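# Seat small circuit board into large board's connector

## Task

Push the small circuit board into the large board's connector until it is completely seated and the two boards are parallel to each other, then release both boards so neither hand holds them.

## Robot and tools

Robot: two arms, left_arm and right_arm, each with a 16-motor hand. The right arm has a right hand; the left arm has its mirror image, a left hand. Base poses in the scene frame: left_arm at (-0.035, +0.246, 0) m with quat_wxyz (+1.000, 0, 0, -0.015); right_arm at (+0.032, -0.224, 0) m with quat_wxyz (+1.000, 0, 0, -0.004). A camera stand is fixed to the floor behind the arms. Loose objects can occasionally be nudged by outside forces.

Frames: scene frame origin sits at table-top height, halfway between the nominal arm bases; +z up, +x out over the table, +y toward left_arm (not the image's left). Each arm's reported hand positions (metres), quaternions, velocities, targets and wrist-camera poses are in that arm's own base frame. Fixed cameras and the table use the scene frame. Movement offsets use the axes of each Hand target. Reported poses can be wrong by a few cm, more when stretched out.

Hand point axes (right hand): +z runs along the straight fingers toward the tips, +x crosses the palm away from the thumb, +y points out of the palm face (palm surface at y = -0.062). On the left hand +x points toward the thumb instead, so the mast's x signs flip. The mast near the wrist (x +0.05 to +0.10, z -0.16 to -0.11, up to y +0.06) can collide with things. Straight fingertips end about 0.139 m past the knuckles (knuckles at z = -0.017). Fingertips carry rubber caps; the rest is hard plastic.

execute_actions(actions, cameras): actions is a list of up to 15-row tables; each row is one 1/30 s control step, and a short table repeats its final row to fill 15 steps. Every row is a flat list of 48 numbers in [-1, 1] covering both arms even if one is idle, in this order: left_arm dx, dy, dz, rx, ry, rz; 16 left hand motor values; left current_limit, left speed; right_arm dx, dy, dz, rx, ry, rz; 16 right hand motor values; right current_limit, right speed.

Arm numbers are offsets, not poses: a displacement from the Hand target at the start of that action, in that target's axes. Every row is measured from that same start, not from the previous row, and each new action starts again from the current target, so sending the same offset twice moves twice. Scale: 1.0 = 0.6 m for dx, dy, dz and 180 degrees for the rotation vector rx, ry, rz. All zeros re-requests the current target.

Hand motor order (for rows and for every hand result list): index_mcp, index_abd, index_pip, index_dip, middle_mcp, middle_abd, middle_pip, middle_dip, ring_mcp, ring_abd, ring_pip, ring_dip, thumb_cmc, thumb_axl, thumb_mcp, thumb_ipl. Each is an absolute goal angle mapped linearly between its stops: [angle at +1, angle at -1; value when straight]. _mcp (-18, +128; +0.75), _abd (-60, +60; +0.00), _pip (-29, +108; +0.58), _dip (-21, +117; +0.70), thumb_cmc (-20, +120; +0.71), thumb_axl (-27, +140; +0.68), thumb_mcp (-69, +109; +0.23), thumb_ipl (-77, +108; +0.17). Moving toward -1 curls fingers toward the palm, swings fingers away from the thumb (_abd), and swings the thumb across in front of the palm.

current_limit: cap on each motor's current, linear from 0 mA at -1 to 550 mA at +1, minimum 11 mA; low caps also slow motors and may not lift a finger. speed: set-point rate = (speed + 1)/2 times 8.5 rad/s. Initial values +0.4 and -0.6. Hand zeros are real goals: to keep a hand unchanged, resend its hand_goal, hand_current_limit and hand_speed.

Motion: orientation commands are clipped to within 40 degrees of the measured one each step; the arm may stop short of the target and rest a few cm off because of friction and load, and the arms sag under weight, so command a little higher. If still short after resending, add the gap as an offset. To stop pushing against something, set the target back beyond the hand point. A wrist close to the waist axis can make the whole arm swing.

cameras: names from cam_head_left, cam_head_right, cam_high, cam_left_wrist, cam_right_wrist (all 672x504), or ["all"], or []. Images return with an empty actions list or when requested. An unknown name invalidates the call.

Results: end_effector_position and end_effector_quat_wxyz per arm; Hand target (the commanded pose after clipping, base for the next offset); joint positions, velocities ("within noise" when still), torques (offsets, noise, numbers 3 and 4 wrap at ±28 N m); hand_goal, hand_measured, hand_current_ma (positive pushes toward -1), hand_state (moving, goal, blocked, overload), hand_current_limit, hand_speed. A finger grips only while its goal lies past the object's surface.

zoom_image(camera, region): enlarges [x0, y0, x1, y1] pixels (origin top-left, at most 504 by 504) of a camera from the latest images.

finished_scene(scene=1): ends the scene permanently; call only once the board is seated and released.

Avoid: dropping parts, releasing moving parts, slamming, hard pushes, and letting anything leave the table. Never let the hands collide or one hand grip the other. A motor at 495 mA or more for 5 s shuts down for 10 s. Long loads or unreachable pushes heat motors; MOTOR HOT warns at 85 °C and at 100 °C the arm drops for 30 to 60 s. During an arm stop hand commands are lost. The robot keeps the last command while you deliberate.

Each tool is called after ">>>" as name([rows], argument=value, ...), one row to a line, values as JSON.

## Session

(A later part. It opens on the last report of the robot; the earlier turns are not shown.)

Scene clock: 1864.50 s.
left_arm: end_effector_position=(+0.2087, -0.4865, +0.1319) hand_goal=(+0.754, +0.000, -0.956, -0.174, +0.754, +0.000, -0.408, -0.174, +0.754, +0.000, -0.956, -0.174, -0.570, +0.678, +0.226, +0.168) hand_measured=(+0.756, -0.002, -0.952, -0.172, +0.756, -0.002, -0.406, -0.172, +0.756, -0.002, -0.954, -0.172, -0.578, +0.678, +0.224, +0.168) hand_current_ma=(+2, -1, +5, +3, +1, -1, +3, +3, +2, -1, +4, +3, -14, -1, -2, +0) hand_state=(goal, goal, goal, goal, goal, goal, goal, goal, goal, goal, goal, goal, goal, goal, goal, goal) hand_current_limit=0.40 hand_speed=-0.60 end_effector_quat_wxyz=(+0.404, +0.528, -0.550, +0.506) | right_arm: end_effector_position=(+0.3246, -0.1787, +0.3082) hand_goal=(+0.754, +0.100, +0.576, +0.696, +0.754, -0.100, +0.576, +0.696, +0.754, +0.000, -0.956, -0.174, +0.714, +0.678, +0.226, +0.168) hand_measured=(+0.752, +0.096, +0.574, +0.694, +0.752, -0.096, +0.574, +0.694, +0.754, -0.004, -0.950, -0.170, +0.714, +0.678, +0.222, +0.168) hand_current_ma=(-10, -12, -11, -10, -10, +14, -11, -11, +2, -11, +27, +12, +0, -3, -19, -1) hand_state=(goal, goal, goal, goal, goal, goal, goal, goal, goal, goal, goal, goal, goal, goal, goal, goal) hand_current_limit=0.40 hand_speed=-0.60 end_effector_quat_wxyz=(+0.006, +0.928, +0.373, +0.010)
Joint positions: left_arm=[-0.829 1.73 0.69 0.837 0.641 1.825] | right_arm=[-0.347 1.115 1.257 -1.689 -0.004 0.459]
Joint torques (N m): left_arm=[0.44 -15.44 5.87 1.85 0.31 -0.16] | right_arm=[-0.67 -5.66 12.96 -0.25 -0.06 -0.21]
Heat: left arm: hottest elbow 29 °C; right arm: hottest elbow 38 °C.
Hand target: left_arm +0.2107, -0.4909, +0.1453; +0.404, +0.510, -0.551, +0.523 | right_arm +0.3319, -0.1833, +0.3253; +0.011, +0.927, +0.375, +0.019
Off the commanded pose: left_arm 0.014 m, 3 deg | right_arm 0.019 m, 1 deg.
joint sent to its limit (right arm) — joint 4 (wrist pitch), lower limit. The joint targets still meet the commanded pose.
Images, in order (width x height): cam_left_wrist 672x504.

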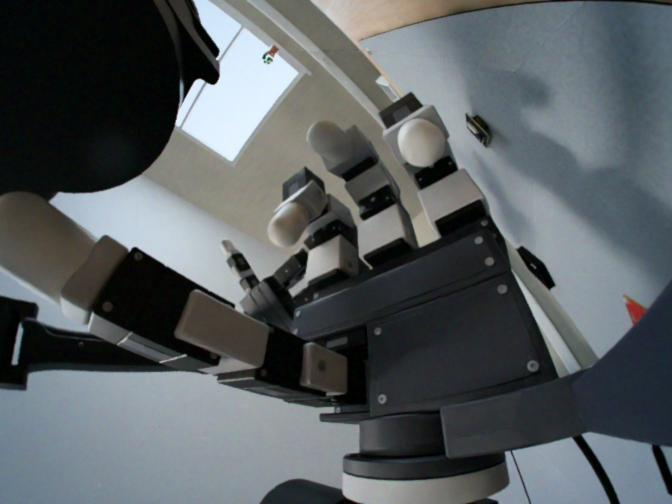

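>>> zoom_image(camera="cam_left_wrist", region=[505, 230, 575, 300])

>>> execute_actions(actions=[])

>>> zoom_image(camera="cam_head_left", region=[455, 140, 515, 190])

>>> zoom_image(camera="cam_high", region=[220, 160, 270, 210])

Scaled by 7.200 from the camera's 672x504 image, which has a finer 960x720 frame.

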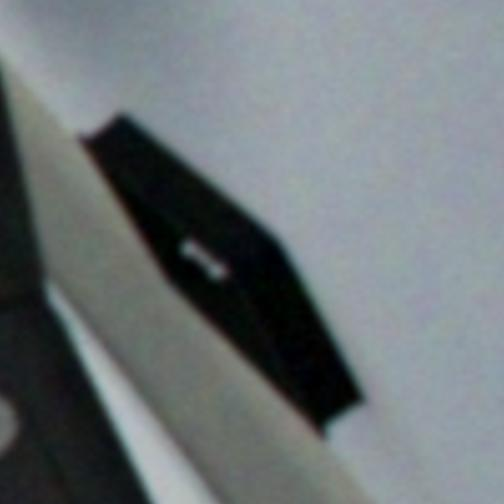

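Scene clock: 1885.80 s.
left_arm: end_effector_position=(+0.2087, -0.4865, +0.1319) hand_goal=(+0.754, +0.000, -0.956, -0.174, +0.754, +0.000, -0.408, -0.174, +0.754, +0.000, -0.956, -0.174, -0.570, +0.678, +0.226, +0.168) hand_measured=(+0.756, -0.002, -0.952, -0.172, +0.756, -0.002, -0.406, -0.172, +0.756, -0.002, -0.954, -0.172, -0.578, +0.678, +0.224, +0.168) hand_current_ma=(+2, -1, +5, +3, +1, -1, +3, +3, +2, -1, +4, +3, -14, -1, -2, +0) hand_state=(goal, goal, goal, goal, goal, goal, goal, goal, goal, goal, goal, goal, goal, goal, goal, goal) hand_current_limit=0.40 hand_speed=-0.60 end_effector_quat_wxyz=(+0.404, +0.528, -0.550, +0.506) | right_arm: end_effector_position=(+0.3246, -0.1787, +0.3082) hand_goal=(+0.754, +0.100, +0.576, +0.696, +0.754, -0.100, +0.576, +0.696, +0.754, +0.000, -0.956, -0.174, +0.714, +0.678, +0.226, +0.168) hand_measured=(+0.752, +0.096, +0.574, +0.694, +0.752, -0.096, +0.574, +0.694, +0.754, -0.004, -0.950, -0.170, +0.714, +0.678, +0.222, +0.168) hand_current_ma=(-10, -12, -11, -10, -10, +14, -11, -11, +2, -11, +27, +12, +0, -3, -19, -1) hand_state=(goal, goal, goal, goal, goal, goal, goal, goal, goal, goal, goal, goal, goal, goal, goal, goal) hand_current_limit=0.40 hand_speed=-0.60 end_effector_quat_wxyz=(+0.006, +0.928, +0.373, +0.010)
Joint positions: left_arm=[-0.829 1.73 0.69 0.837 0.641 1.826] | right_arm=[-0.347 1.115 1.257 -1.689 -0.004 0.459]
Joint velocities: within noise
Joint torques (N m): left_arm=[0.38 -15.91 5.71 1.73 0.28 -0.17] | right_arm=[-0.73 -5.66 12.96 -0.25 -0.05 -0.21]
Heat: left arm: hottest elbow 30 °C; right arm: hottest elbow 38 °C.
Hand target: left_arm +0.2107, -0.4909, +0.1453; +0.404, +0.510, -0.551, +0.523 | right_arm +0.3319, -0.1833, +0.3253; +0.011, +0.927, +0.375, +0.019
Off the commanded pose: left_arm 0.014 m, 3 deg | right_arm 0.019 m, 1 deg.

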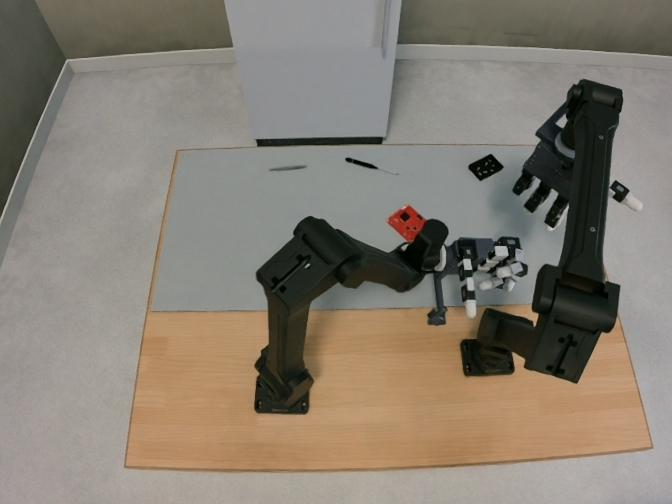

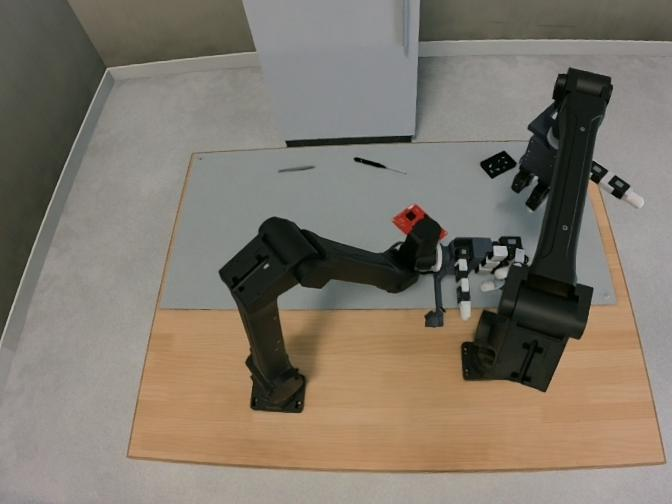

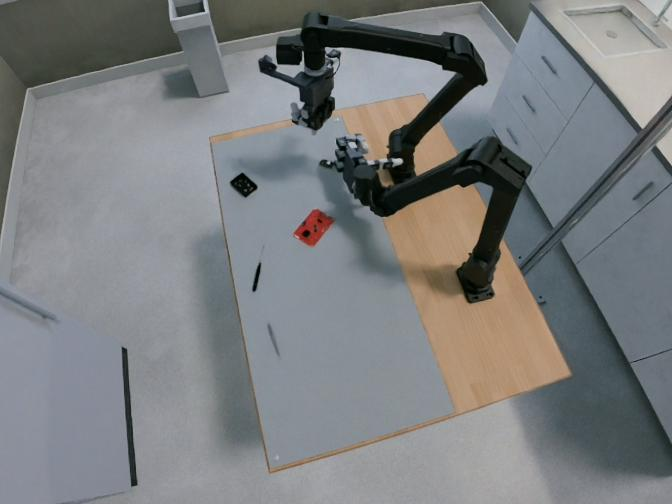

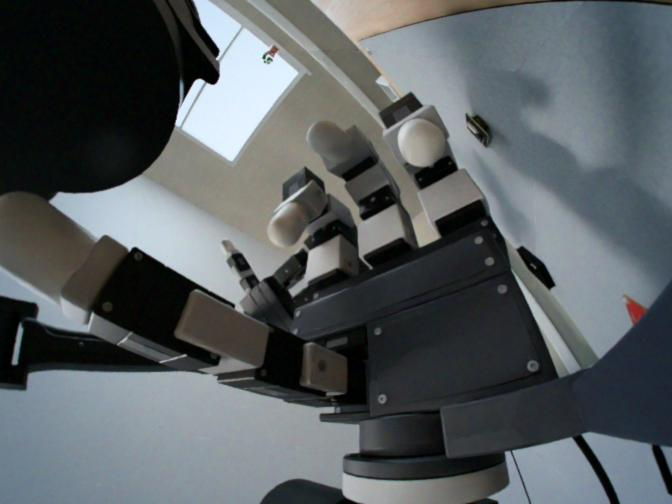

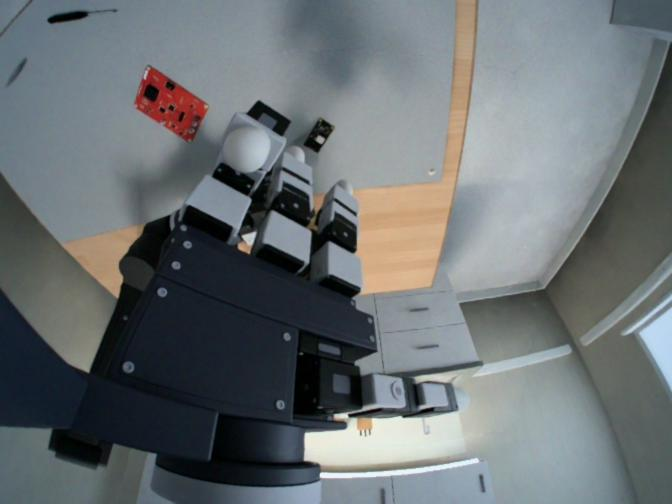

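Scaled by 8.400 from the camera's 672x504 image, which has a finer 960x720 frame.

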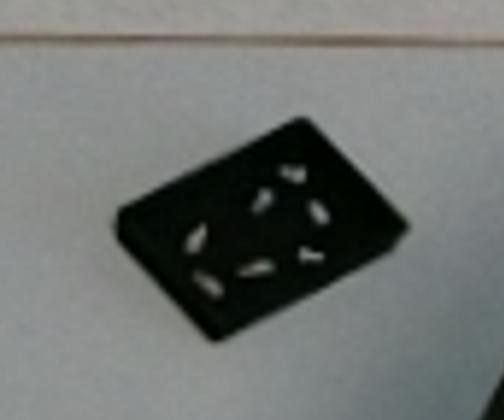

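Scaled by 10.080 from the camera's 672x504 image, which has a finer 960x720 frame.

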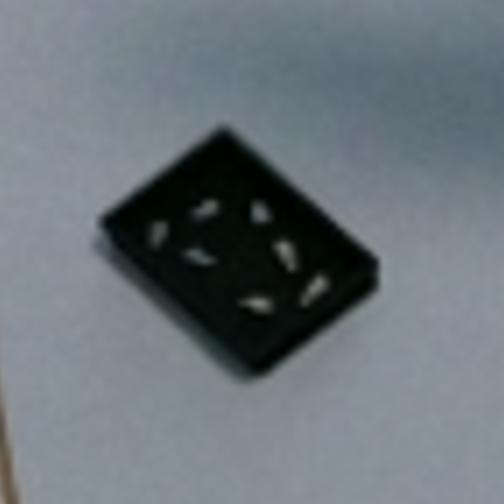

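>>> execute_actions([
  [[0.035,-0.028,-0.101,0,0,0,0.754,0,-0.956,-0.174,0.754,0,-0.408,-0.174,0.754,0,-0.956,-0.174,-0.571,0.678,0.226,0.168,0.4,-0.6,0,0,0,0,0,0,0.754,0.1,0.576,0.696,0.754,-0.1,0.576,0.696,0.754,0,-0.956,-0.174,0.714,0.678,0.226,0.168,0.4,-0.6]],
  [[0.035,-0.028,-0.101,0,0,0,0.754,0,-0.956,-0.174,0.754,0,-0.408,-0.174,0.754,0,-0.956,-0.174,-0.571,0.678,0.226,0.168,0.4,-0.6,0,0,0,0,0,0,0.754,0.1,0.576,0.696,0.754,-0.1,0.576,0.696,0.754,0,-0.956,-0.174,0.714,0.678,0.226,0.168,0.4,-0.6]],
  [[0.035,-0.028,-0.101,0,0,0,0.754,0,-0.956,-0.174,0.754,0,-0.408,-0.174,0.754,0,-0.956,-0.174,-0.571,0.678,0.226,0.168,0.4,-0.6,0,0,0,0,0,0,0.754,0.1,0.576,0.696,0.754,-0.1,0.576,0.696,0.754,0,-0.956,-0.174,0.714,0.678,0.226,0.168,0.4,-0.6]],
  [[0.035,-0.028,-0.101,0,0,0,0.754,0,-0.956,-0.174,0.754,0,-0.408,-0.174,0.754,0,-0.956,-0.174,-0.571,0.678,0.226,0.168,0.4,-0.6,0,0,0,0,0,0,0.754,0.1,0.576,0.696,0.754,-0.1,0.576,0.696,0.754,0,-0.956,-0.174,0.714,0.678,0.226,0.168,0.4,-0.6]],
  [[0.035,-0.028,-0.101,0,0,0,0.754,0,-0.956,-0.174,0.754,0,-0.408,-0.174,0.754,0,-0.956,-0.174,-0.571,0.678,0.226,0.168,0.4,-0.6,0,0,0,0,0,0,0.754,0.1,0.576,0.696,0.754,-0.1,0.576,0.696,0.754,0,-0.956,-0.174,0.714,0.678,0.226,0.168,0.4,-0.6]],
], cameras=["cam_head_left","cam_right_wrist"])

>>> zoom_image(camera="cam_head_left", region=[470, 230, 620, 330])

Scene clock: 2039.50 s.
left_arm: end_effector_position=(+0.2391, -0.2025, +0.2827) hand_goal=(+0.754, +0.000, -0.956, -0.174, +0.754, +0.000, -0.408, -0.174, +0.754, +0.000, -0.956, -0.174, -0.570, +0.678, +0.226, +0.168) hand_measured=(+0.754, -0.002, -0.952, -0.172, +0.754, -0.002, -0.406, -0.172, +0.754, -0.002, -0.954, -0.172, -0.578, +0.678, +0.224, +0.168) hand_current_ma=(+0, -1, +4, +3, -1, -1, +3, +3, +0, -1, +3, +3, -16, -1, -2, +0) hand_state=(goal, goal, goal, goal, goal, goal, goal, goal, goal, goal, goal, goal, goal, goal, goal, goal) hand_current_limit=0.40 hand_speed=-0.60 end_effector_quat_wxyz=(+0.429, +0.517, -0.519, +0.529) | right_arm: end_effector_position=(+0.3246, -0.1787, +0.3082) hand_goal=(+0.754, +0.100, +0.576, +0.696, +0.754, -0.100, +0.576, +0.696, +0.754, +0.000, -0.956, -0.174, +0.714, +0.678, +0.226, +0.168) hand_measured=(+0.752, +0.096, +0.574, +0.694, +0.752, -0.096, +0.574, +0.694, +0.754, -0.004, -0.950, -0.170, +0.714, +0.678, +0.222, +0.168) hand_current_ma=(-10, -12, -11, -10, -10, +14, -11, -11, +2, -11, +27, +12, +0, -3, -19, -1) hand_state=(goal, goal, goal, goal, goal, goal, goal, goal, goal, goal, goal, goal, goal, goal, goal, goal) hand_current_limit=0.40 hand_speed=-0.60 end_effector_quat_wxyz=(+0.006, +0.928, +0.373, +0.010)
Joint positions: left_arm=[-0.065 1.09 0.581 0.097 1.388 2.083] | right_arm=[-0.347 1.115 1.257 -1.689 -0.004 0.459]
Joint torques (N m): left_arm=[0.97 -6.65 10.07 0.2 0.6 -0.2] | right_arm=[-0.73 -5.6 12.96 -0.25 -0.05 -0.21]
Heat: left arm: hottest elbow 29 °C; right arm: hottest elbow 39 °C.
Hand target: left_arm +0.2505, -0.2006, +0.3002; +0.404, +0.510, -0.551, +0.523 | right_arm +0.3319, -0.1833, +0.3253; +0.011, +0.927, +0.375, +0.019
Off the commanded pose: left_arm 0.021 m, 5 deg | right_arm 0.019 m, 1 deg.
joint sent to its limit (left arm) — joint 6 (wrist roll), upper limit. The joint targets are off in orientation, not in position.
joint sent to its limit (right arm) — joint 4 (wrist pitch), lower limit. The joint targets still meet the commanded pose.
Images, in order (width x height): cam_head_left 672x504, cam_right_wrist 672x504.

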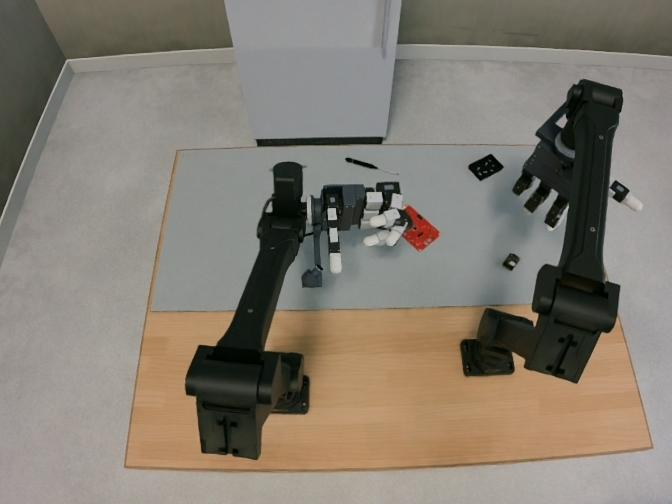

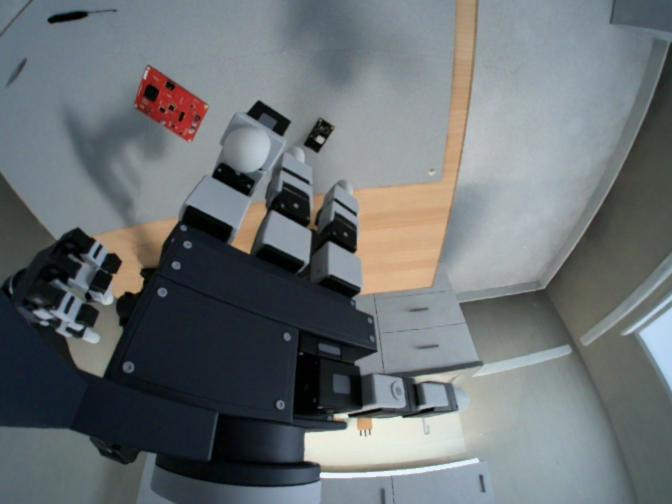

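Scaled by 3.360 from the camera's 672x504 image, which has a finer 960x720 frame.

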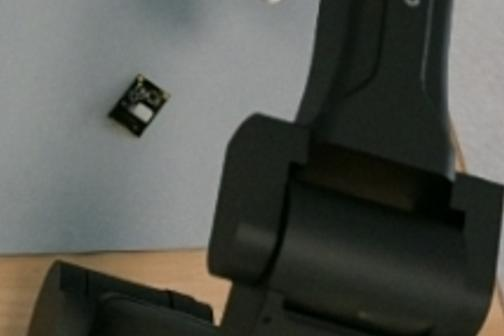

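>>> execute_actions([
  [[0,0,0,0,0,0,0.754,0,-0.956,-0.174,0.754,0,-0.408,-0.174,0.754,0,-0.956,-0.174,-0.571,0.678,0.226,0.168,0.4,-0.6,0,-0.022,0.086,0.0126,-0.007,0,0.754,0.133,0.576,0.696,0.754,-0.133,0.576,0.696,0.754,0,-0.956,-0.174,0.714,0.678,0.226,0.168,0.4,-0.6]],
  [[0,0,0,0,0,0,0.754,0,-0.956,-0.174,0.754,0,-0.408,-0.174,0.754,0,-0.956,-0.174,-0.571,0.678,0.226,0.168,0.4,-0.6,0,-0.022,0.086,0,0,0,0.754,0.133,0.576,0.696,0.754,-0.133,0.576,0.696,0.754,0,-0.956,-0.174,0.714,0.678,0.226,0.168,0.4,-0.6]],
  [[0,0,0,0,0,0,0.754,0,-0.956,-0.174,0.754,0,-0.408,-0.174,0.754,0,-0.956,-0.174,-0.571,0.678,0.226,0.168,0.4,-0.6,0,-0.022,0.086,0,0,0,0.754,0.133,0.576,0.696,0.754,-0.133,0.576,0.696,0.754,0,-0.956,-0.174,0.714,0.678,0.226,0.168,0.4,-0.6]],
], cameras=["cam_right_wrist"])

>>> zoom_image(camera="cam_right_wrist", region=[270, 80, 380, 220])

Scene clock: 2077.30 s.
left_arm: end_effector_position=(+0.2391, -0.2024, +0.2827) hand_goal=(+0.754, +0.000, -0.956, -0.174, +0.754, +0.000, -0.408, -0.174, +0.754, +0.000, -0.956, -0.174, -0.570, +0.678, +0.226, +0.168) hand_measured=(+0.754, -0.002, -0.952, -0.172, +0.754, -0.002, -0.406, -0.172, +0.754, -0.002, -0.954, -0.172, -0.578, +0.678, +0.224, +0.168) hand_current_ma=(+0, -1, +4, +3, -1, -1, +3, +3, +0, -1, +3, +3, -16, -1, -2, +0) hand_state=(goal, goal, goal, goal, goal, goal, goal, goal, goal, goal, goal, goal, goal, goal, goal, goal) hand_current_limit=0.40 hand_speed=-0.60 end_effector_quat_wxyz=(+0.428, +0.517, -0.519, +0.529) | right_arm: end_effector_position=(+0.3023, -0.1557, +0.1643) hand_goal=(+0.754, +0.134, +0.576, +0.696, +0.754, -0.132, +0.576, +0.696, +0.754, +0.000, -0.956, -0.174, +0.714, +0.678, +0.226, +0.168) hand_measured=(+0.752, +0.130, +0.574, +0.694, +0.752, -0.128, +0.574, +0.694, +0.754, -0.004, -0.950, -0.170, +0.714, +0.678, +0.222, +0.168) hand_current_ma=(-10, -14, -11, -10, -10, +13, -10, -11, +2, -11, +24, +12, +0, -3, -19, -1) hand_state=(goal, goal, goal, goal, goal, goal, goal, goal, goal, goal, goal, goal, goal, goal, goal, goal) hand_current_limit=0.40 hand_speed=-0.60 end_effector_quat_wxyz=(-0.010, +0.926, +0.377, -0.008)
Joint positions: left_arm=[-0.064 1.09 0.581 0.097 1.389 2.084] | right_arm=[-0.298 1.083 0.864 -1.376 -0.005 0.5]
Joint torques (N m): left_arm=[0.97 -6.83 10.04 0.29 0.66 -0.16] | right_arm=[0.91 -6.07 9.25 0.34 0 0.04]
Heat: left arm: hottest elbow 32 °C; right arm: hottest elbow 39 °C.
Hand target: left_arm +0.2505, -0.2006, +0.3002; +0.404, +0.510, -0.551, +0.523 | right_arm +0.3067, -0.1546, +0.1702; -0.003, +0.927, +0.375, +0.002
Off the commanded pose: left_arm 0.021 m, 5 deg | right_arm 0.007 m, 1 deg.
joint sent to its limit (left arm) — joint 6 (wrist roll), upper limit. The joint targets are off in orientation, not in position.
Images, in order (width x height): cam_right_wrist 672x504.

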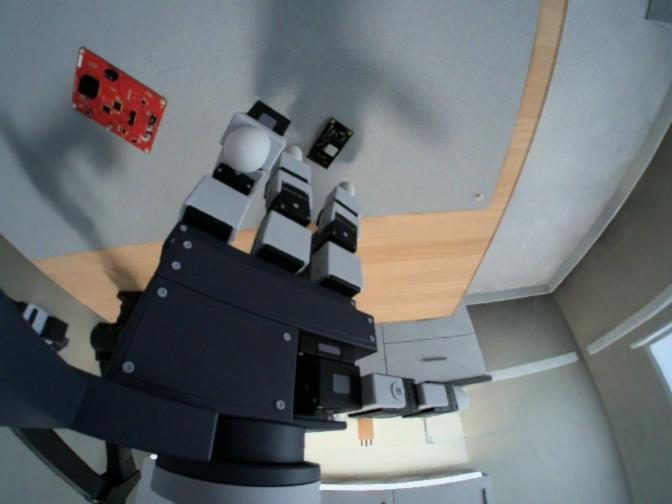

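Scaled by 3.600 from the camera's 672x504 image, which has a finer 960x720 frame.

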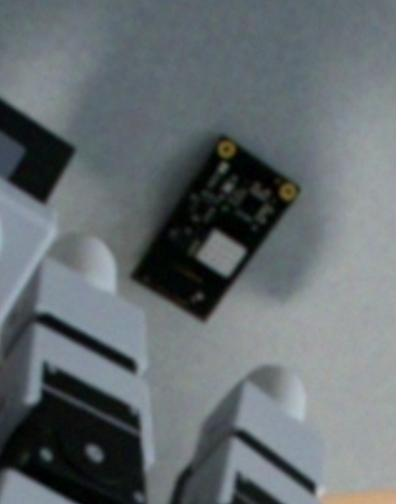

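>>> execute_actions([
  [[0,0,0,0,0,0,0.754,0,-0.956,-0.174,0.754,0,-0.408,-0.174,0.754,0,-0.956,-0.174,-0.571,0.678,0.226,0.168,0.4,-0.6,0,0,0.036,0,0,0,0.754,0.133,0.576,0.696,0.754,-0.133,0.576,0.696,0.754,0,-0.956,-0.174,0.714,0.678,0.226,0.168,0.4,-0.6]],
  [[0,0,0,0,0,0,0.754,0,-0.956,-0.174,0.754,0,-0.408,-0.174,0.754,0,-0.956,-0.174,-0.571,0.678,0.226,0.168,0.4,-0.6,0,0,0.036,0,0,0,0.754,0.133,0.576,0.696,0.754,-0.133,0.576,0.696,0.754,0,-0.956,-0.174,0.714,0.678,0.226,0.168,0.4,-0.6]],
  [[0,0,0,0,0,0,0.754,0,-0.956,-0.174,0.754,0,-0.408,-0.174,0.754,0,-0.956,-0.174,-0.571,0.678,0.226,0.168,0.4,-0.6,0,0,0,0,0,0,0.754,0.04,0.576,0.696,0.754,-0.04,0.576,0.696,0.754,0,-0.956,-0.174,0.714,0.678,0.226,0.168,0.4,-0.8]],
  [[0,0,0,0,0,0,0.754,0,-0.956,-0.174,0.754,0,-0.408,-0.174,0.754,0,-0.956,-0.174,-0.571,0.678,0.226,0.168,0.4,-0.6,0,0,0,0,0,0,0.754,-0.04,0.576,0.696,0.754,0.04,0.576,0.696,0.754,0,-0.956,-0.174,0.714,0.678,0.226,0.168,0.4,-0.9]],
  [[0,0,0,0,0,0,0.754,0,-0.956,-0.174,0.754,0,-0.408,-0.174,0.754,0,-0.956,-0.174,-0.571,0.678,0.226,0.168,0.4,-0.6,0,0,0,0,0,0,0.754,-0.04,0.576,0.696,0.754,0.04,0.576,0.696,0.754,0,-0.956,-0.174,0.714,0.678,0.226,0.168,0.4,-0.9]],
], cameras=["cam_right_wrist"])

>>> zoom_image(camera="cam_right_wrist", region=[270, 80, 380, 220])

Scene clock: 2100.57 s.
left_arm: end_effector_position=(+0.2391, -0.2024, +0.2827) hand_goal=(+0.754, +0.000, -0.956, -0.174, +0.754, +0.000, -0.408, -0.174, +0.754, +0.000, -0.956, -0.174, -0.570, +0.678, +0.226, +0.168) hand_measured=(+0.754, -0.002, -0.952, -0.172, +0.754, -0.002, -0.406, -0.172, +0.754, -0.002, -0.954, -0.172, -0.578, +0.678, +0.224, +0.168) hand_current_ma=(+0, -1, +4, +3, -1, -1, +3, +3, +0, -1, +3, +3, -16, -1, -2, +0) hand_state=(goal, goal, goal, goal, goal, goal, goal, goal, goal, goal, goal, goal, goal, goal, goal, goal) hand_current_limit=0.40 hand_speed=-0.60 end_effector_quat_wxyz=(+0.428, +0.517, -0.519, +0.529) | right_arm: end_effector_position=(+0.3023, -0.1555, +0.1288) hand_goal=(+0.754, -0.040, +0.576, +0.696, +0.754, +0.040, +0.576, +0.696, +0.754, +0.000, -0.956, -0.174, +0.714, +0.678, +0.226, +0.168) hand_measured=(+0.754, +0.042, +0.574, +0.694, +0.756, -0.042, +0.576, +0.696, +0.754, -0.004, -0.950, -0.170, +0.714, +0.678, +0.222, +0.168) hand_current_ma=(-3, +329, -4, -6, +9, -335, +4, -2, +2, -11, +24, +12, +0, -3, -19, -1) hand_state=(goal, blocked, goal, goal, goal, blocked, goal, goal, goal, goal, goal, goal, goal, goal, goal, goal) hand_current_limit=0.40 hand_speed=-0.90 end_effector_quat_wxyz=(-0.004, +0.927, +0.376, +0.000)
Joint positions: left_arm=[-0.064 1.09 0.581 0.097 1.389 2.084] | right_arm=[-0.297 1.099 0.775 -1.251 -0.005 0.503]
Joint torques (N m): left_arm=[1.38 -6.89 10.1 0.42 0.59 -0.14] | right_arm=[0.91 -4.37 8.7 0.58 0.02 0.03]
Heat: left arm: hottest elbow 33 °C; right arm: hottest elbow 38 °C.
Hand target: left_arm +0.2505, -0.2006, +0.3002; +0.404, +0.510, -0.551, +0.523 | right_arm +0.3068, -0.1542, +0.1271; -0.003, +0.927, +0.375, +0.002
Off the commanded pose: left_arm 0.021 m, 5 deg | right_arm 0.005 m, 0 deg.
joint sent to its limit (left arm) — joint 6 (wrist roll), upper limit. The joint targets are off in orientation, not in position.
Images, in order (width x height): cam_right_wrist 672x504.

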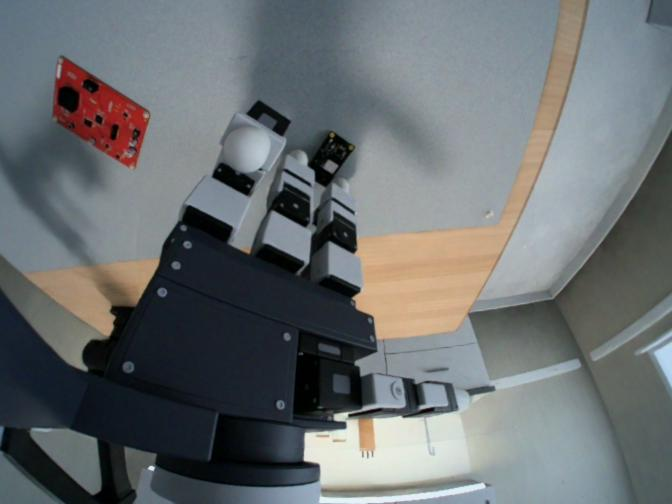

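Scaled by 3.600 from the camera's 672x504 image, which has a finer 960x720 frame.

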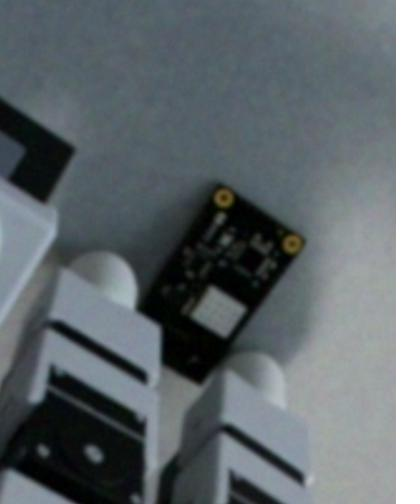

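>>> execute_actions([
  [[0,0,0,0,0,0,0.754,0,-0.956,-0.174,0.754,0,-0.408,-0.174,0.754,0,-0.956,-0.174,-0.571,0.678,0.226,0.168,0.4,-0.6,0,0,-0.008,0,0,0,0.754,-0.06,0.576,0.696,0.754,0.06,0.576,0.696,0.754,0,-0.956,-0.174,0.714,0.678,0.226,0.168,0.4,-0.9]],
  [[0,0,0,0,0,0,0.754,0,-0.956,-0.174,0.754,0,-0.408,-0.174,0.754,0,-0.956,-0.174,-0.571,0.678,0.226,0.168,0.4,-0.6,0,0,0,0,0,0,0.754,-0.06,0.576,0.696,0.754,0.06,0.576,0.696,0.754,0,-0.956,-0.174,0.714,0.678,0.226,0.168,0.4,-0.9]],
])

Scene clock: 2111.07 s.
left_arm: end_effector_position=(+0.2391, -0.2024, +0.2827) hand_goal=(+0.754, +0.000, -0.956, -0.174, +0.754, +0.000, -0.408, -0.174, +0.754, +0.000, -0.956, -0.174, -0.570, +0.678, +0.226, +0.168) hand_measured=(+0.754, -0.002, -0.952, -0.172, +0.754, -0.002, -0.406, -0.172, +0.754, -0.002, -0.954, -0.172, -0.578, +0.678, +0.224, +0.168) hand_current_ma=(+0, -1, +4, +3, -1, -1, +3, +3, +0, -1, +3, +3, -16, -1, -2, +0) hand_state=(goal, goal, goal, goal, goal, goal, goal, goal, goal, goal, goal, goal, goal, goal, goal, goal) hand_current_limit=0.40 hand_speed=-0.60 end_effector_quat_wxyz=(+0.428, +0.517, -0.519, +0.529) | right_arm: end_effector_position=(+0.3023, -0.1555, +0.1288) hand_goal=(+0.754, -0.060, +0.576, +0.696, +0.754, +0.060, +0.576, +0.696, +0.754, +0.000, -0.956, -0.174, +0.714, +0.678, +0.226, +0.168) hand_measured=(+0.754, +0.040, +0.574, +0.694, +0.756, -0.042, +0.576, +0.696, +0.754, -0.004, -0.950, -0.170, +0.714, +0.678, +0.222, +0.168) hand_current_ma=(-3, +385, -4, -6, +9, -385, +4, -2, +2, -11, +24, +12, +0, -3, -19, -1) hand_state=(goal, blocked, goal, goal, goal, blocked, goal, goal, goal, goal, goal, goal, goal, goal, goal, goal) hand_current_limit=0.40 hand_speed=-0.90 end_effector_quat_wxyz=(-0.004, +0.927, +0.376, +0.000)
Joint positions: left_arm=[-0.064 1.09 0.581 0.097 1.389 2.084] | right_arm=[-0.297 1.099 0.775 -1.251 -0.005 0.503]
Joint torques (N m): left_arm=[1.26 -7.06 10.09 0.4 0.63 -0.18] | right_arm=[0.85 -4.78 9.58 -0.08 0.02 0.03]
Heat: left arm: hottest elbow 33 °C; right arm: hottest elbow 37 °C.
Hand target: left_arm +0.2505, -0.2006, +0.3002; +0.404, +0.510, -0.551, +0.523 | right_arm +0.3068, -0.1543, +0.1319; -0.003, +0.927, +0.375, +0.002
Off the commanded pose: left_arm 0.021 m, 5 deg | right_arm 0.006 m, 0 deg.
joint sent to its limit (left arm) — joint 6 (wrist roll), upper limit. The joint targets are off in orientation, not in position.

>>> execute_actions([
  [[0,0,0,0,0,0,0.754,0,-0.956,-0.174,0.754,0,-0.408,-0.174,0.754,0,-0.956,-0.174,-0.571,0.678,0.226,0.168,0.4,-0.6,0.006,0.004,-0.016,-0.007,0.004,0,0.754,-0.06,0.576,0.696,0.754,0.06,0.576,0.696,0.754,0,-0.956,-0.174,0.714,0.678,0.226,0.168,0.4,-0.9]],
])

>>> execute_actions([
  [[0,0,0,0,0,0,0.754,0,-0.956,-0.174,0.754,0,-0.408,-0.174,0.754,0,-0.956,-0.174,-0.571,0.678,0.226,0.168,0.4,-0.6,0.006,0.004,-0.016,-0.006,0.003,0,0.754,-0.06,0.576,0.696,0.754,0.06,0.576,0.696,0.754,0,-0.956,-0.174,0.714,0.678,0.226,0.168,0.4,-0.9]],
])

Scene clock: 2122.00 s.
left_arm: end_effector_position=(+0.2391, -0.2024, +0.2827) hand_goal=(+0.754, +0.000, -0.956, -0.174, +0.754, +0.000, -0.408, -0.174, +0.754, +0.000, -0.956, -0.174, -0.570, +0.678, +0.226, +0.168) hand_measured=(+0.754, -0.002, -0.952, -0.172, +0.754, -0.002, -0.406, -0.172, +0.754, -0.002, -0.954, -0.172, -0.578, +0.678, +0.224, +0.168) hand_current_ma=(+0, -1, +4, +3, -1, -1, +3, +3, +0, -1, +3, +3, -16, -1, -2, +0) hand_state=(goal, goal, goal, goal, goal, goal, goal, goal, goal, goal, goal, goal, goal, goal, goal, goal) hand_current_limit=0.40 hand_speed=-0.60 end_effector_quat_wxyz=(+0.428, +0.517, -0.519, +0.529) | right_arm: end_effector_position=(+0.3026, -0.1544, +0.1296) hand_goal=(+0.754, -0.060, +0.576, +0.696, +0.754, +0.060, +0.576, +0.696, +0.754, +0.000, -0.956, -0.174, +0.714, +0.678, +0.226, +0.168) hand_measured=(+0.752, +0.016, +0.574, +0.694, +0.754, -0.020, +0.576, +0.696, +0.754, -0.004, -0.950, -0.170, +0.714, +0.678, +0.222, +0.168) hand_current_ma=(-9, +306, -4, -6, +0, -323, +4, -2, +2, -11, +24, +12, +0, -3, -19, -1) hand_state=(goal, blocked, goal, goal, goal, blocked, goal, goal, goal, goal, goal, goal, goal, goal, goal, goal) hand_current_limit=0.40 hand_speed=-0.90 end_effector_quat_wxyz=(-0.003, +0.927, +0.376, +0.001)
Joint positions: left_arm=[-0.064 1.09 0.581 0.097 1.389 2.084] | right_arm=[-0.292 1.097 0.775 -1.251 -0.005 0.508]
Joint torques (N m): left_arm=[0.67 -6.71 9.94 0.25 0.64 -0.17] | right_arm=[0.97 -5.95 10.62 -0.12 0.01 0.06]
Heat: left arm: hottest elbow 34 °C; right arm: hottest elbow 37 °C.
Hand target: left_arm +0.2505, -0.2006, +0.3002; +0.404, +0.510, -0.551, +0.523 | right_arm +0.3110, -0.1537, +0.1414; +0.005, +0.927, +0.375, +0.011
Off the commanded pose: left_arm 0.021 m, 5 deg | right_arm 0.015 m, 2 deg.
joint sent to its limit (left arm) — joint 6 (wrist roll), upper limit. The joint targets are off in orientation, not in position.

Scene clock: 2122.70 s.
left_arm: end_effector_position=(+0.2391, -0.2024, +0.2827) hand_goal=(+0.754, +0.000, -0.956, -0.174, +0.754, +0.000, -0.408, -0.174, +0.754, +0.000, -0.956, -0.174, -0.570, +0.678, +0.226, +0.168) hand_measured=(+0.754, -0.002, -0.952, -0.172, +0.754, -0.002, -0.406, -0.172, +0.754, -0.002, -0.954, -0.172, -0.578, +0.678, +0.224, +0.168) hand_current_ma=(+0, -1, +4, +3, -1, -1, +3, +3, +0, -1, +3, +3, -16, -1, -2, +0) hand_state=(goal, goal, goal, goal, goal, goal, goal, goal, goal, goal, goal, goal, goal, goal, goal, goal) hand_current_limit=0.40 hand_speed=-0.60 end_effector_quat_wxyz=(+0.428, +0.517, -0.519, +0.529) | right_arm: end_effector_position=(+0.3034, -0.1521, +0.1310) hand_goal=(+0.754, -0.060, +0.576, +0.696, +0.754, +0.060, +0.576, +0.696, +0.754, +0.000, -0.956, -0.174, +0.714, +0.678, +0.226, +0.168) hand_measured=(+0.752, +0.016, +0.574, +0.694, +0.752, -0.018, +0.576, +0.696, +0.754, -0.004, -0.950, -0.170, +0.714, +0.678, +0.222, +0.168) hand_current_ma=(-12, +306, -4, -6, -5, -318, +3, -2, +2, -11, +24, +12, +0, -3, -19, -1) hand_state=(goal, blocked, goal, goal, goal, blocked, goal, goal, goal, goal, goal, goal, goal, goal, goal, goal) hand_current_limit=0.40 hand_speed=-0.90 end_effector_quat_wxyz=(-0.002, +0.927, +0.376, +0.003)
Joint positions: left_arm=[-0.064 1.09 0.581 0.097 1.389 2.084] | right_arm=[-0.283 1.092 0.775 -1.251 -0.005 0.516]
Joint torques (N m): left_arm=[1.03 -7.18 10.11 0.31 0.64 -0.14] | right_arm=[0.91 -6.53 11.85 -0.32 0.07 0.05]
Heat: left arm: hottest elbow 34 °C; right arm: hottest elbow 37 °C.
Hand target: left_arm +0.2505, -0.2006, +0.3002; +0.404, +0.510, -0.551, +0.523 | right_arm +0.3150, -0.1529, +0.1512; +0.012, +0.927, +0.375, +0.019
Off the commanded pose: left_arm 0.021 m, 5 deg | right_arm 0.023 m, 2 deg.
joint sent to its limit (left arm) — joint 6 (wrist roll), upper limit. The joint targets are off in orientation, not in position.

>>> execute_actions([
  [[0,0,0,0,0,0,0.754,0,-0.956,-0.174,0.754,0,-0.408,-0.174,0.754,0,-0.956,-0.174,-0.571,0.678,0.226,0.168,0.4,-0.6,0,0,-0.006,0,0,0,0.754,-0.06,0.576,0.696,0.754,0.06,0.576,0.696,0.754,0,-0.956,-0.174,0.714,0.678,0.226,0.168,0.4,-0.9]],
  [[0,0,0,0,0,0,0.754,0,-0.956,-0.174,0.754,0,-0.408,-0.174,0.754,0,-0.956,-0.174,-0.571,0.678,0.226,0.168,0.4,-0.6,0,0,-0.004,0,0,0,0.754,-0.06,0.576,0.696,0.754,0.06,0.576,0.696,0.754,0,-0.956,-0.174,0.714,0.678,0.226,0.168,0.4,-0.9]],
], cameras=["cam_right_wrist"])

>>> zoom_image(camera="cam_right_wrist", region=[290, 110, 370, 200])

Scene clock: 2139.60 s.
left_arm: end_effector_position=(+0.2391, -0.2024, +0.2827) hand_goal=(+0.754, +0.000, -0.956, -0.174, +0.754, +0.000, -0.408, -0.174, +0.754, +0.000, -0.956, -0.174, -0.570, +0.678, +0.226, +0.168) hand_measured=(+0.754, -0.002, -0.952, -0.172, +0.754, -0.002, -0.406, -0.172, +0.754, -0.002, -0.954, -0.172, -0.578, +0.678, +0.224, +0.168) hand_current_ma=(+0, -1, +4, +3, -1, -1, +3, +3, +0, -1, +3, +3, -16, -1, -2, +0) hand_state=(goal, goal, goal, goal, goal, goal, goal, goal, goal, goal, goal, goal, goal, goal, goal, goal) hand_current_limit=0.40 hand_speed=-0.60 end_effector_quat_wxyz=(+0.428, +0.517, -0.519, +0.529) | right_arm: end_effector_position=(+0.2989, -0.1508, +0.1321) hand_goal=(+0.754, -0.060, +0.576, +0.696, +0.754, +0.060, +0.576, +0.696, +0.754, +0.000, -0.956, -0.174, +0.714, +0.678, +0.226, +0.168) hand_measured=(+0.752, +0.016, +0.574, +0.694, +0.752, -0.018, +0.576, +0.696, +0.754, -0.004, -0.950, -0.170, +0.714, +0.678, +0.222, +0.168) hand_current_ma=(-12, +306, -4, -6, -5, -318, +3, -2, +2, -11, +24, +12, +0, -3, -19, -1) hand_state=(goal, blocked, goal, goal, goal, blocked, goal, goal, goal, goal, goal, goal, goal, goal, goal, goal) hand_current_limit=0.40 hand_speed=-0.90 end_effector_quat_wxyz=(-0.005, +0.927, +0.376, -0.002)
Joint positions: left_arm=[-0.064 1.09 0.581 0.097 1.389 2.084] | right_arm=[-0.283 1.085 0.775 -1.27 -0.005 0.516]
Joint torques (N m): left_arm=[1.14 -7.59 10.06 0.27 0.63 -0.16] | right_arm=[0.91 -6.48 12.92 -0.34 0.07 0.04]
Heat: left arm: hottest elbow 34 °C; right arm: hottest elbow 37 °C.
Hand target: left_arm +0.2505, -0.2006, +0.3002; +0.404, +0.510, -0.551, +0.523 | right_arm +0.3147, -0.1529, +0.1573; +0.012, +0.927, +0.375, +0.019
Off the commanded pose: left_arm 0.021 m, 5 deg | right_arm 0.030 m, 3 deg.
joint sent to its limit (left arm) — joint 6 (wrist roll), upper limit. The joint targets are off in orientation, not in position.
Images, in order (width x height): cam_right_wrist 672x504.

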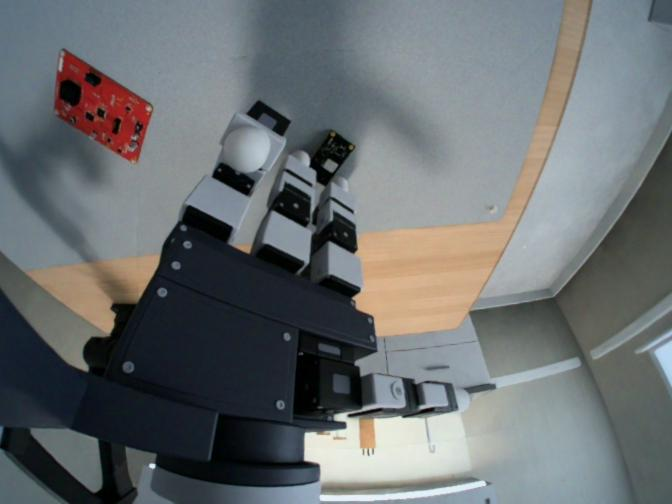

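Scaled by 5.600 from the camera's 672x504 image, which has a finer 960x720 frame.

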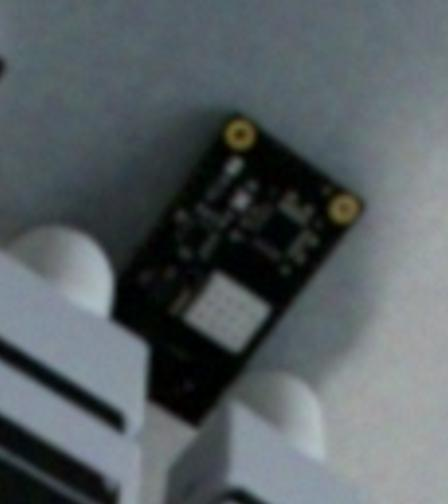

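>>> execute_actions([
  [[0,0,0,0,0,0,0.754,0,-0.956,-0.174,0.754,0,-0.408,-0.174,0.754,0,-0.956,-0.174,-0.571,0.678,0.226,0.168,0.4,-0.6,0,0,-0.005,0,0,0,0.754,-0.06,0.576,0.696,0.754,0.06,0.576,0.696,0.754,0,-0.956,-0.174,0.714,0.678,0.226,0.168,0.4,-0.9]],
])

>>> execute_actions([
  [[0,0,0,0,0,0,0.754,0,-0.956,-0.174,0.754,0,-0.408,-0.174,0.754,0,-0.956,-0.174,-0.571,0.678,0.226,0.168,0.4,-0.6,0,0,-0.005,0,0,0,0.754,-0.06,0.576,0.696,0.754,0.06,0.576,0.696,0.754,0,-0.956,-0.174,0.714,0.678,0.226,0.168,0.4,-0.9]],
], cameras=["cam_right_wrist"])

>>> zoom_image(camera="cam_right_wrist", region=[290, 110, 370, 200])

Scene clock: 2147.87 s.
left_arm: end_effector_position=(+0.2391, -0.2024, +0.2827) hand_goal=(+0.754, +0.000, -0.956, -0.174, +0.754, +0.000, -0.408, -0.174, +0.754, +0.000, -0.956, -0.174, -0.570, +0.678, +0.226, +0.168) hand_measured=(+0.754, -0.002, -0.952, -0.172, +0.754, -0.002, -0.406, -0.172, +0.754, -0.002, -0.954, -0.172, -0.578, +0.678, +0.224, +0.168) hand_current_ma=(+0, -1, +4, +3, -1, -1, +3, +3, +0, -1, +3, +3, -16, -1, -2, +0) hand_state=(goal, goal, goal, goal, goal, goal, goal, goal, goal, goal, goal, goal, goal, goal, goal, goal) hand_current_limit=0.40 hand_speed=-0.60 end_effector_quat_wxyz=(+0.428, +0.517, -0.519, +0.529) | right_arm: end_effector_position=(+0.2997, -0.1510, +0.1361) hand_goal=(+0.754, -0.060, +0.576, +0.696, +0.754, +0.060, +0.576, +0.696, +0.754, +0.000, -0.956, -0.174, +0.714, +0.678, +0.226, +0.168) hand_measured=(+0.752, +0.016, +0.574, +0.694, +0.752, -0.018, +0.576, +0.696, +0.754, -0.004, -0.950, -0.170, +0.714, +0.678, +0.222, +0.168) hand_current_ma=(-12, +306, -4, -6, -5, -318, +3, -2, +2, -11, +24, +12, +0, -3, -19, -1) hand_state=(goal, blocked, goal, goal, goal, blocked, goal, goal, goal, goal, goal, goal, goal, goal, goal, goal) hand_current_limit=0.40 hand_speed=-0.90 end_effector_quat_wxyz=(-0.004, +0.927, +0.376, -0.001)
Joint positions: left_arm=[-0.064 1.09 0.581 0.097 1.389 2.084] | right_arm=[-0.283 1.082 0.783 -1.279 -0.005 0.516]
Joint torques (N m): left_arm=[1.08 -6.77 10.02 0.2 0.61 -0.13] | right_arm=[0.85 -6.36 12.75 -0.31 0.07 0.04]
Heat: left arm: hottest elbow 34 °C; right arm: hottest elbow 37 °C.
Hand target: left_arm +0.2505, -0.2006, +0.3002; +0.404, +0.510, -0.551, +0.523 | right_arm +0.3145, -0.1528, +0.1601; +0.012, +0.927, +0.375, +0.019
Off the commanded pose: left_arm 0.021 m, 5 deg | right_arm 0.028 m, 3 deg.
joint sent to its limit (left arm) — joint 6 (wrist roll), upper limit. The joint targets are off in orientation, not in position.

Scene clock: 2148.57 s.
left_arm: end_effector_position=(+0.2391, -0.2024, +0.2827) hand_goal=(+0.754, +0.000, -0.956, -0.174, +0.754, +0.000, -0.408, -0.174, +0.754, +0.000, -0.956, -0.174, -0.570, +0.678, +0.226, +0.168) hand_measured=(+0.754, -0.002, -0.952, -0.172, +0.754, -0.002, -0.406, -0.172, +0.754, -0.002, -0.954, -0.172, -0.578, +0.678, +0.224, +0.168) hand_current_ma=(+0, -1, +4, +3, -1, -1, +3, +3, +0, -1, +3, +3, -16, -1, -2, +0) hand_state=(goal, goal, goal, goal, goal, goal, goal, goal, goal, goal, goal, goal, goal, goal, goal, goal) hand_current_limit=0.40 hand_speed=-0.60 end_effector_quat_wxyz=(+0.428, +0.517, -0.519, +0.529) | right_arm: end_effector_position=(+0.2996, -0.1510, +0.1388) hand_goal=(+0.754, -0.060, +0.576, +0.696, +0.754, +0.060, +0.576, +0.696, +0.754, +0.000, -0.956, -0.174, +0.714, +0.678, +0.226, +0.168) hand_measured=(+0.752, +0.016, +0.574, +0.694, +0.752, -0.018, +0.576, +0.696, +0.754, -0.004, -0.950, -0.170, +0.714, +0.678, +0.222, +0.168) hand_current_ma=(-12, +306, -4, -6, -5, -318, +3, -2, +2, -11, +24, +12, +0, -3, -19, -1) hand_state=(goal, blocked, goal, goal, goal, blocked, goal, goal, goal, goal, goal, goal, goal, goal, goal, goal) hand_current_limit=0.40 hand_speed=-0.90 end_effector_quat_wxyz=(-0.004, +0.927, +0.376, -0.001)
Joint positions: left_arm=[-0.064 1.09 0.581 0.097 1.389 2.084] | right_arm=[-0.283 1.079 0.789 -1.288 -0.005 0.516]
Joint torques (N m): left_arm=[1.32 -6.89 10.09 0.28 0.63 -0.19] | right_arm=[0.85 -6.3 12.81 -0.31 0.07 0.04]
Heat: left arm: hottest elbow 34 °C; right arm: hottest elbow 37 °C.
Hand target: left_arm +0.2505, -0.2006, +0.3002; +0.404, +0.510, -0.551, +0.523 | right_arm +0.3144, -0.1528, +0.1631; +0.012, +0.927, +0.375, +0.019
Off the commanded pose: left_arm 0.021 m, 5 deg | right_arm 0.028 m, 3 deg.
joint sent to its limit (left arm) — joint 6 (wrist roll), upper limit. The joint targets are off in orientation, not in position.
Images, in order (width x height): cam_right_wrist 672x504.

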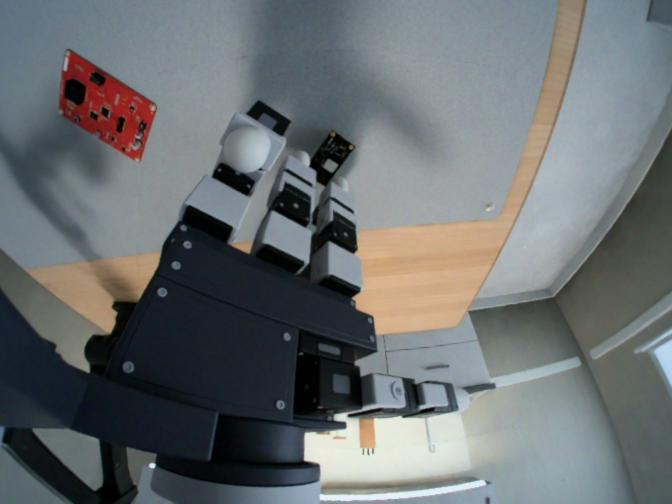

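Scaled by 5.600 from the camera's 672x504 image, which has a finer 960x720 frame.

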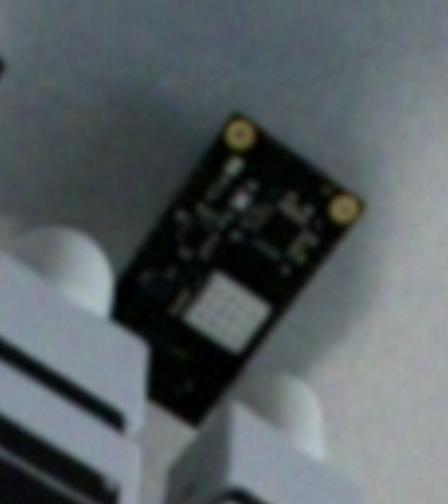

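>>> execute_actions([
  [[0,0,0,0,0,0,0.754,0,-0.956,-0.174,0.754,0,-0.408,-0.174,0.754,0,-0.956,-0.174,-0.571,0.678,0.226,0.168,0.4,-0.6,0,0,-0.01,0,0,0,0.754,-0.06,0.576,0.696,0.754,0.06,0.576,0.696,0.754,0,-0.956,-0.174,0.714,0.678,0.226,0.168,0.4,-0.9]],
  [[0,0,0,0,0,0,0.754,0,-0.956,-0.174,0.754,0,-0.408,-0.174,0.754,0,-0.956,-0.174,-0.571,0.678,0.226,0.168,0.4,-0.6,0,0,-0.01,0,0,0,0.754,-0.06,0.576,0.696,0.754,0.06,0.576,0.696,0.754,0,-0.956,-0.174,0.714,0.678,0.226,0.168,0.4,-0.9]],
  [[0,0,0,0,0,0,0.754,0,-0.956,-0.174,0.754,0,-0.408,-0.174,0.754,0,-0.956,-0.174,-0.571,0.678,0.226,0.168,0.4,-0.6,0,0,-0.01,0,0,0,0.754,-0.06,0.576,0.696,0.754,0.06,0.576,0.696,0.754,0,-0.956,-0.174,0.714,0.678,0.226,0.168,0.4,-0.9]],
], cameras=["all"])

Scene clock: 2187.27 s.
left_arm: end_effector_position=(+0.2391, -0.2024, +0.2827) hand_goal=(+0.754, +0.000, -0.956, -0.174, +0.754, +0.000, -0.408, -0.174, +0.754, +0.000, -0.956, -0.174, -0.570, +0.678, +0.226, +0.168) hand_measured=(+0.754, -0.002, -0.952, -0.172, +0.754, -0.002, -0.406, -0.172, +0.754, -0.002, -0.954, -0.172, -0.578, +0.678, +0.224, +0.168) hand_current_ma=(+0, -1, +4, +3, -1, -1, +3, +3, +0, -1, +3, +3, -16, -1, -2, +0) hand_state=(goal, goal, goal, goal, goal, goal, goal, goal, goal, goal, goal, goal, goal, goal, goal, goal) hand_current_limit=0.40 hand_speed=-0.60 end_effector_quat_wxyz=(+0.428, +0.517, -0.519, +0.529) | right_arm: end_effector_position=(+0.2999, -0.1511, +0.1567) hand_goal=(+0.754, -0.060, +0.576, +0.696, +0.754, +0.060, +0.576, +0.696, +0.754, +0.000, -0.956, -0.174, +0.714, +0.678, +0.226, +0.168) hand_measured=(+0.752, +0.016, +0.574, +0.694, +0.752, -0.018, +0.576, +0.696, +0.754, -0.004, -0.950, -0.170, +0.714, +0.678, +0.222, +0.168) hand_current_ma=(-12, +306, -4, -6, -5, -318, +3, -2, +2, -11, +24, +12, +0, -3, -19, -1) hand_state=(goal, blocked, goal, goal, goal, blocked, goal, goal, goal, goal, goal, goal, goal, goal, goal, goal) hand_current_limit=0.40 hand_speed=-0.90 end_effector_quat_wxyz=(-0.004, +0.927, +0.376, -0.001)
Joint positions: left_arm=[-0.064 1.09 0.581 0.097 1.389 2.084] | right_arm=[-0.283 1.065 0.828 -1.34 -0.005 0.516]
Joint torques (N m): left_arm=[1.9 -6.89 10 0.36 0.64 -0.19] | right_arm=[0.85 -6.24 12.96 -0.28 0.07 0.04]
Heat: left arm: hottest elbow 35 °C; right arm: hottest elbow 41 °C.
Hand target: left_arm +0.2505, -0.2006, +0.3002; +0.404, +0.510, -0.551, +0.523 | right_arm +0.3136, -0.1527, +0.1811; +0.012, +0.927, +0.375, +0.019
Off the commanded pose: left_arm 0.021 m, 5 deg | right_arm 0.028 m, 3 deg.
joint sent to its limit (left arm) — joint 6 (wrist roll), upper limit. The joint targets are off in orientation, not in position.

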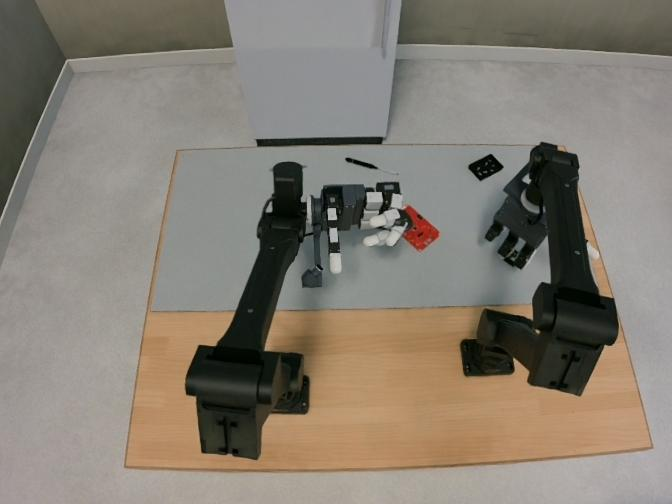

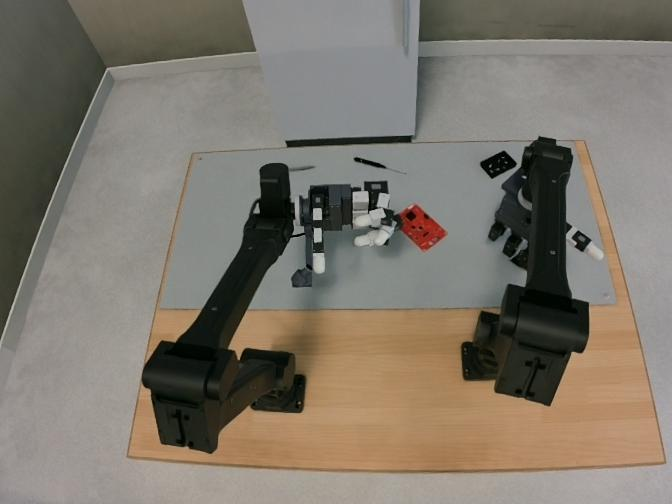

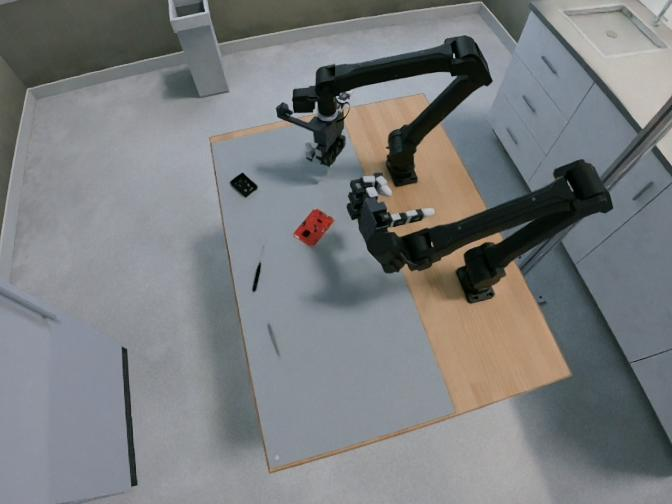

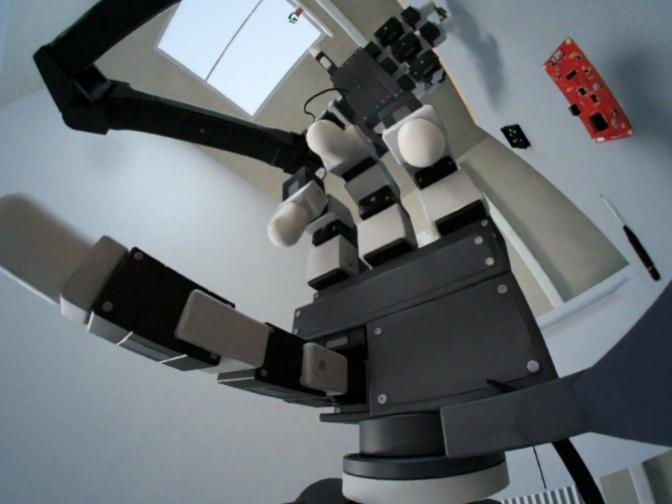

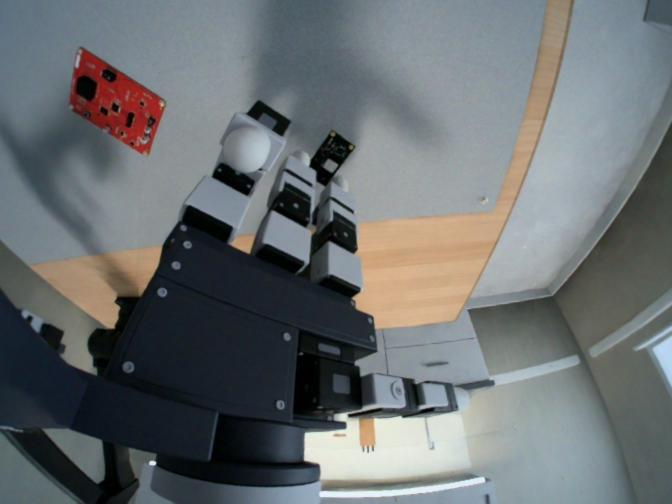

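>>> zoom_image(camera="cam_right_wrist", region=[260, 90, 420, 220])

>>> zoom_image(camera="cam_left_wrist", region=[290, 0, 480, 140])

Scaled by 3.150 from the camera's 672x504 image, which has a finer 960x720 frame.

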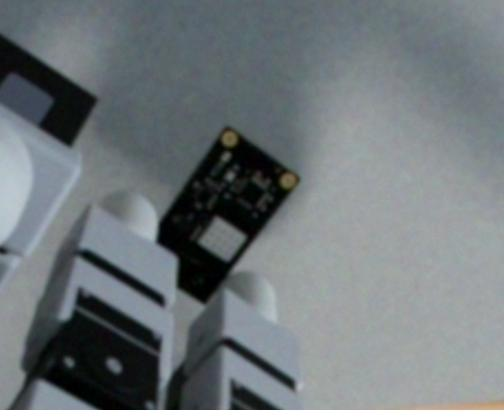

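Scaled by 2.653 from the camera's 672x504 image, which has a finer 960x720 frame.

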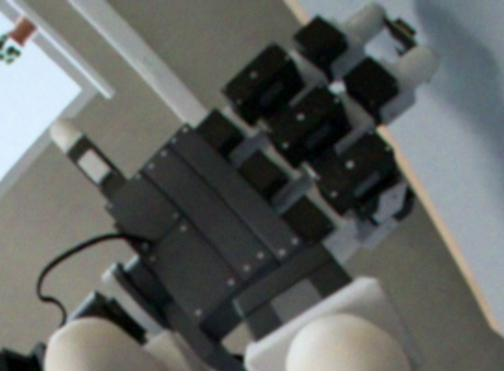

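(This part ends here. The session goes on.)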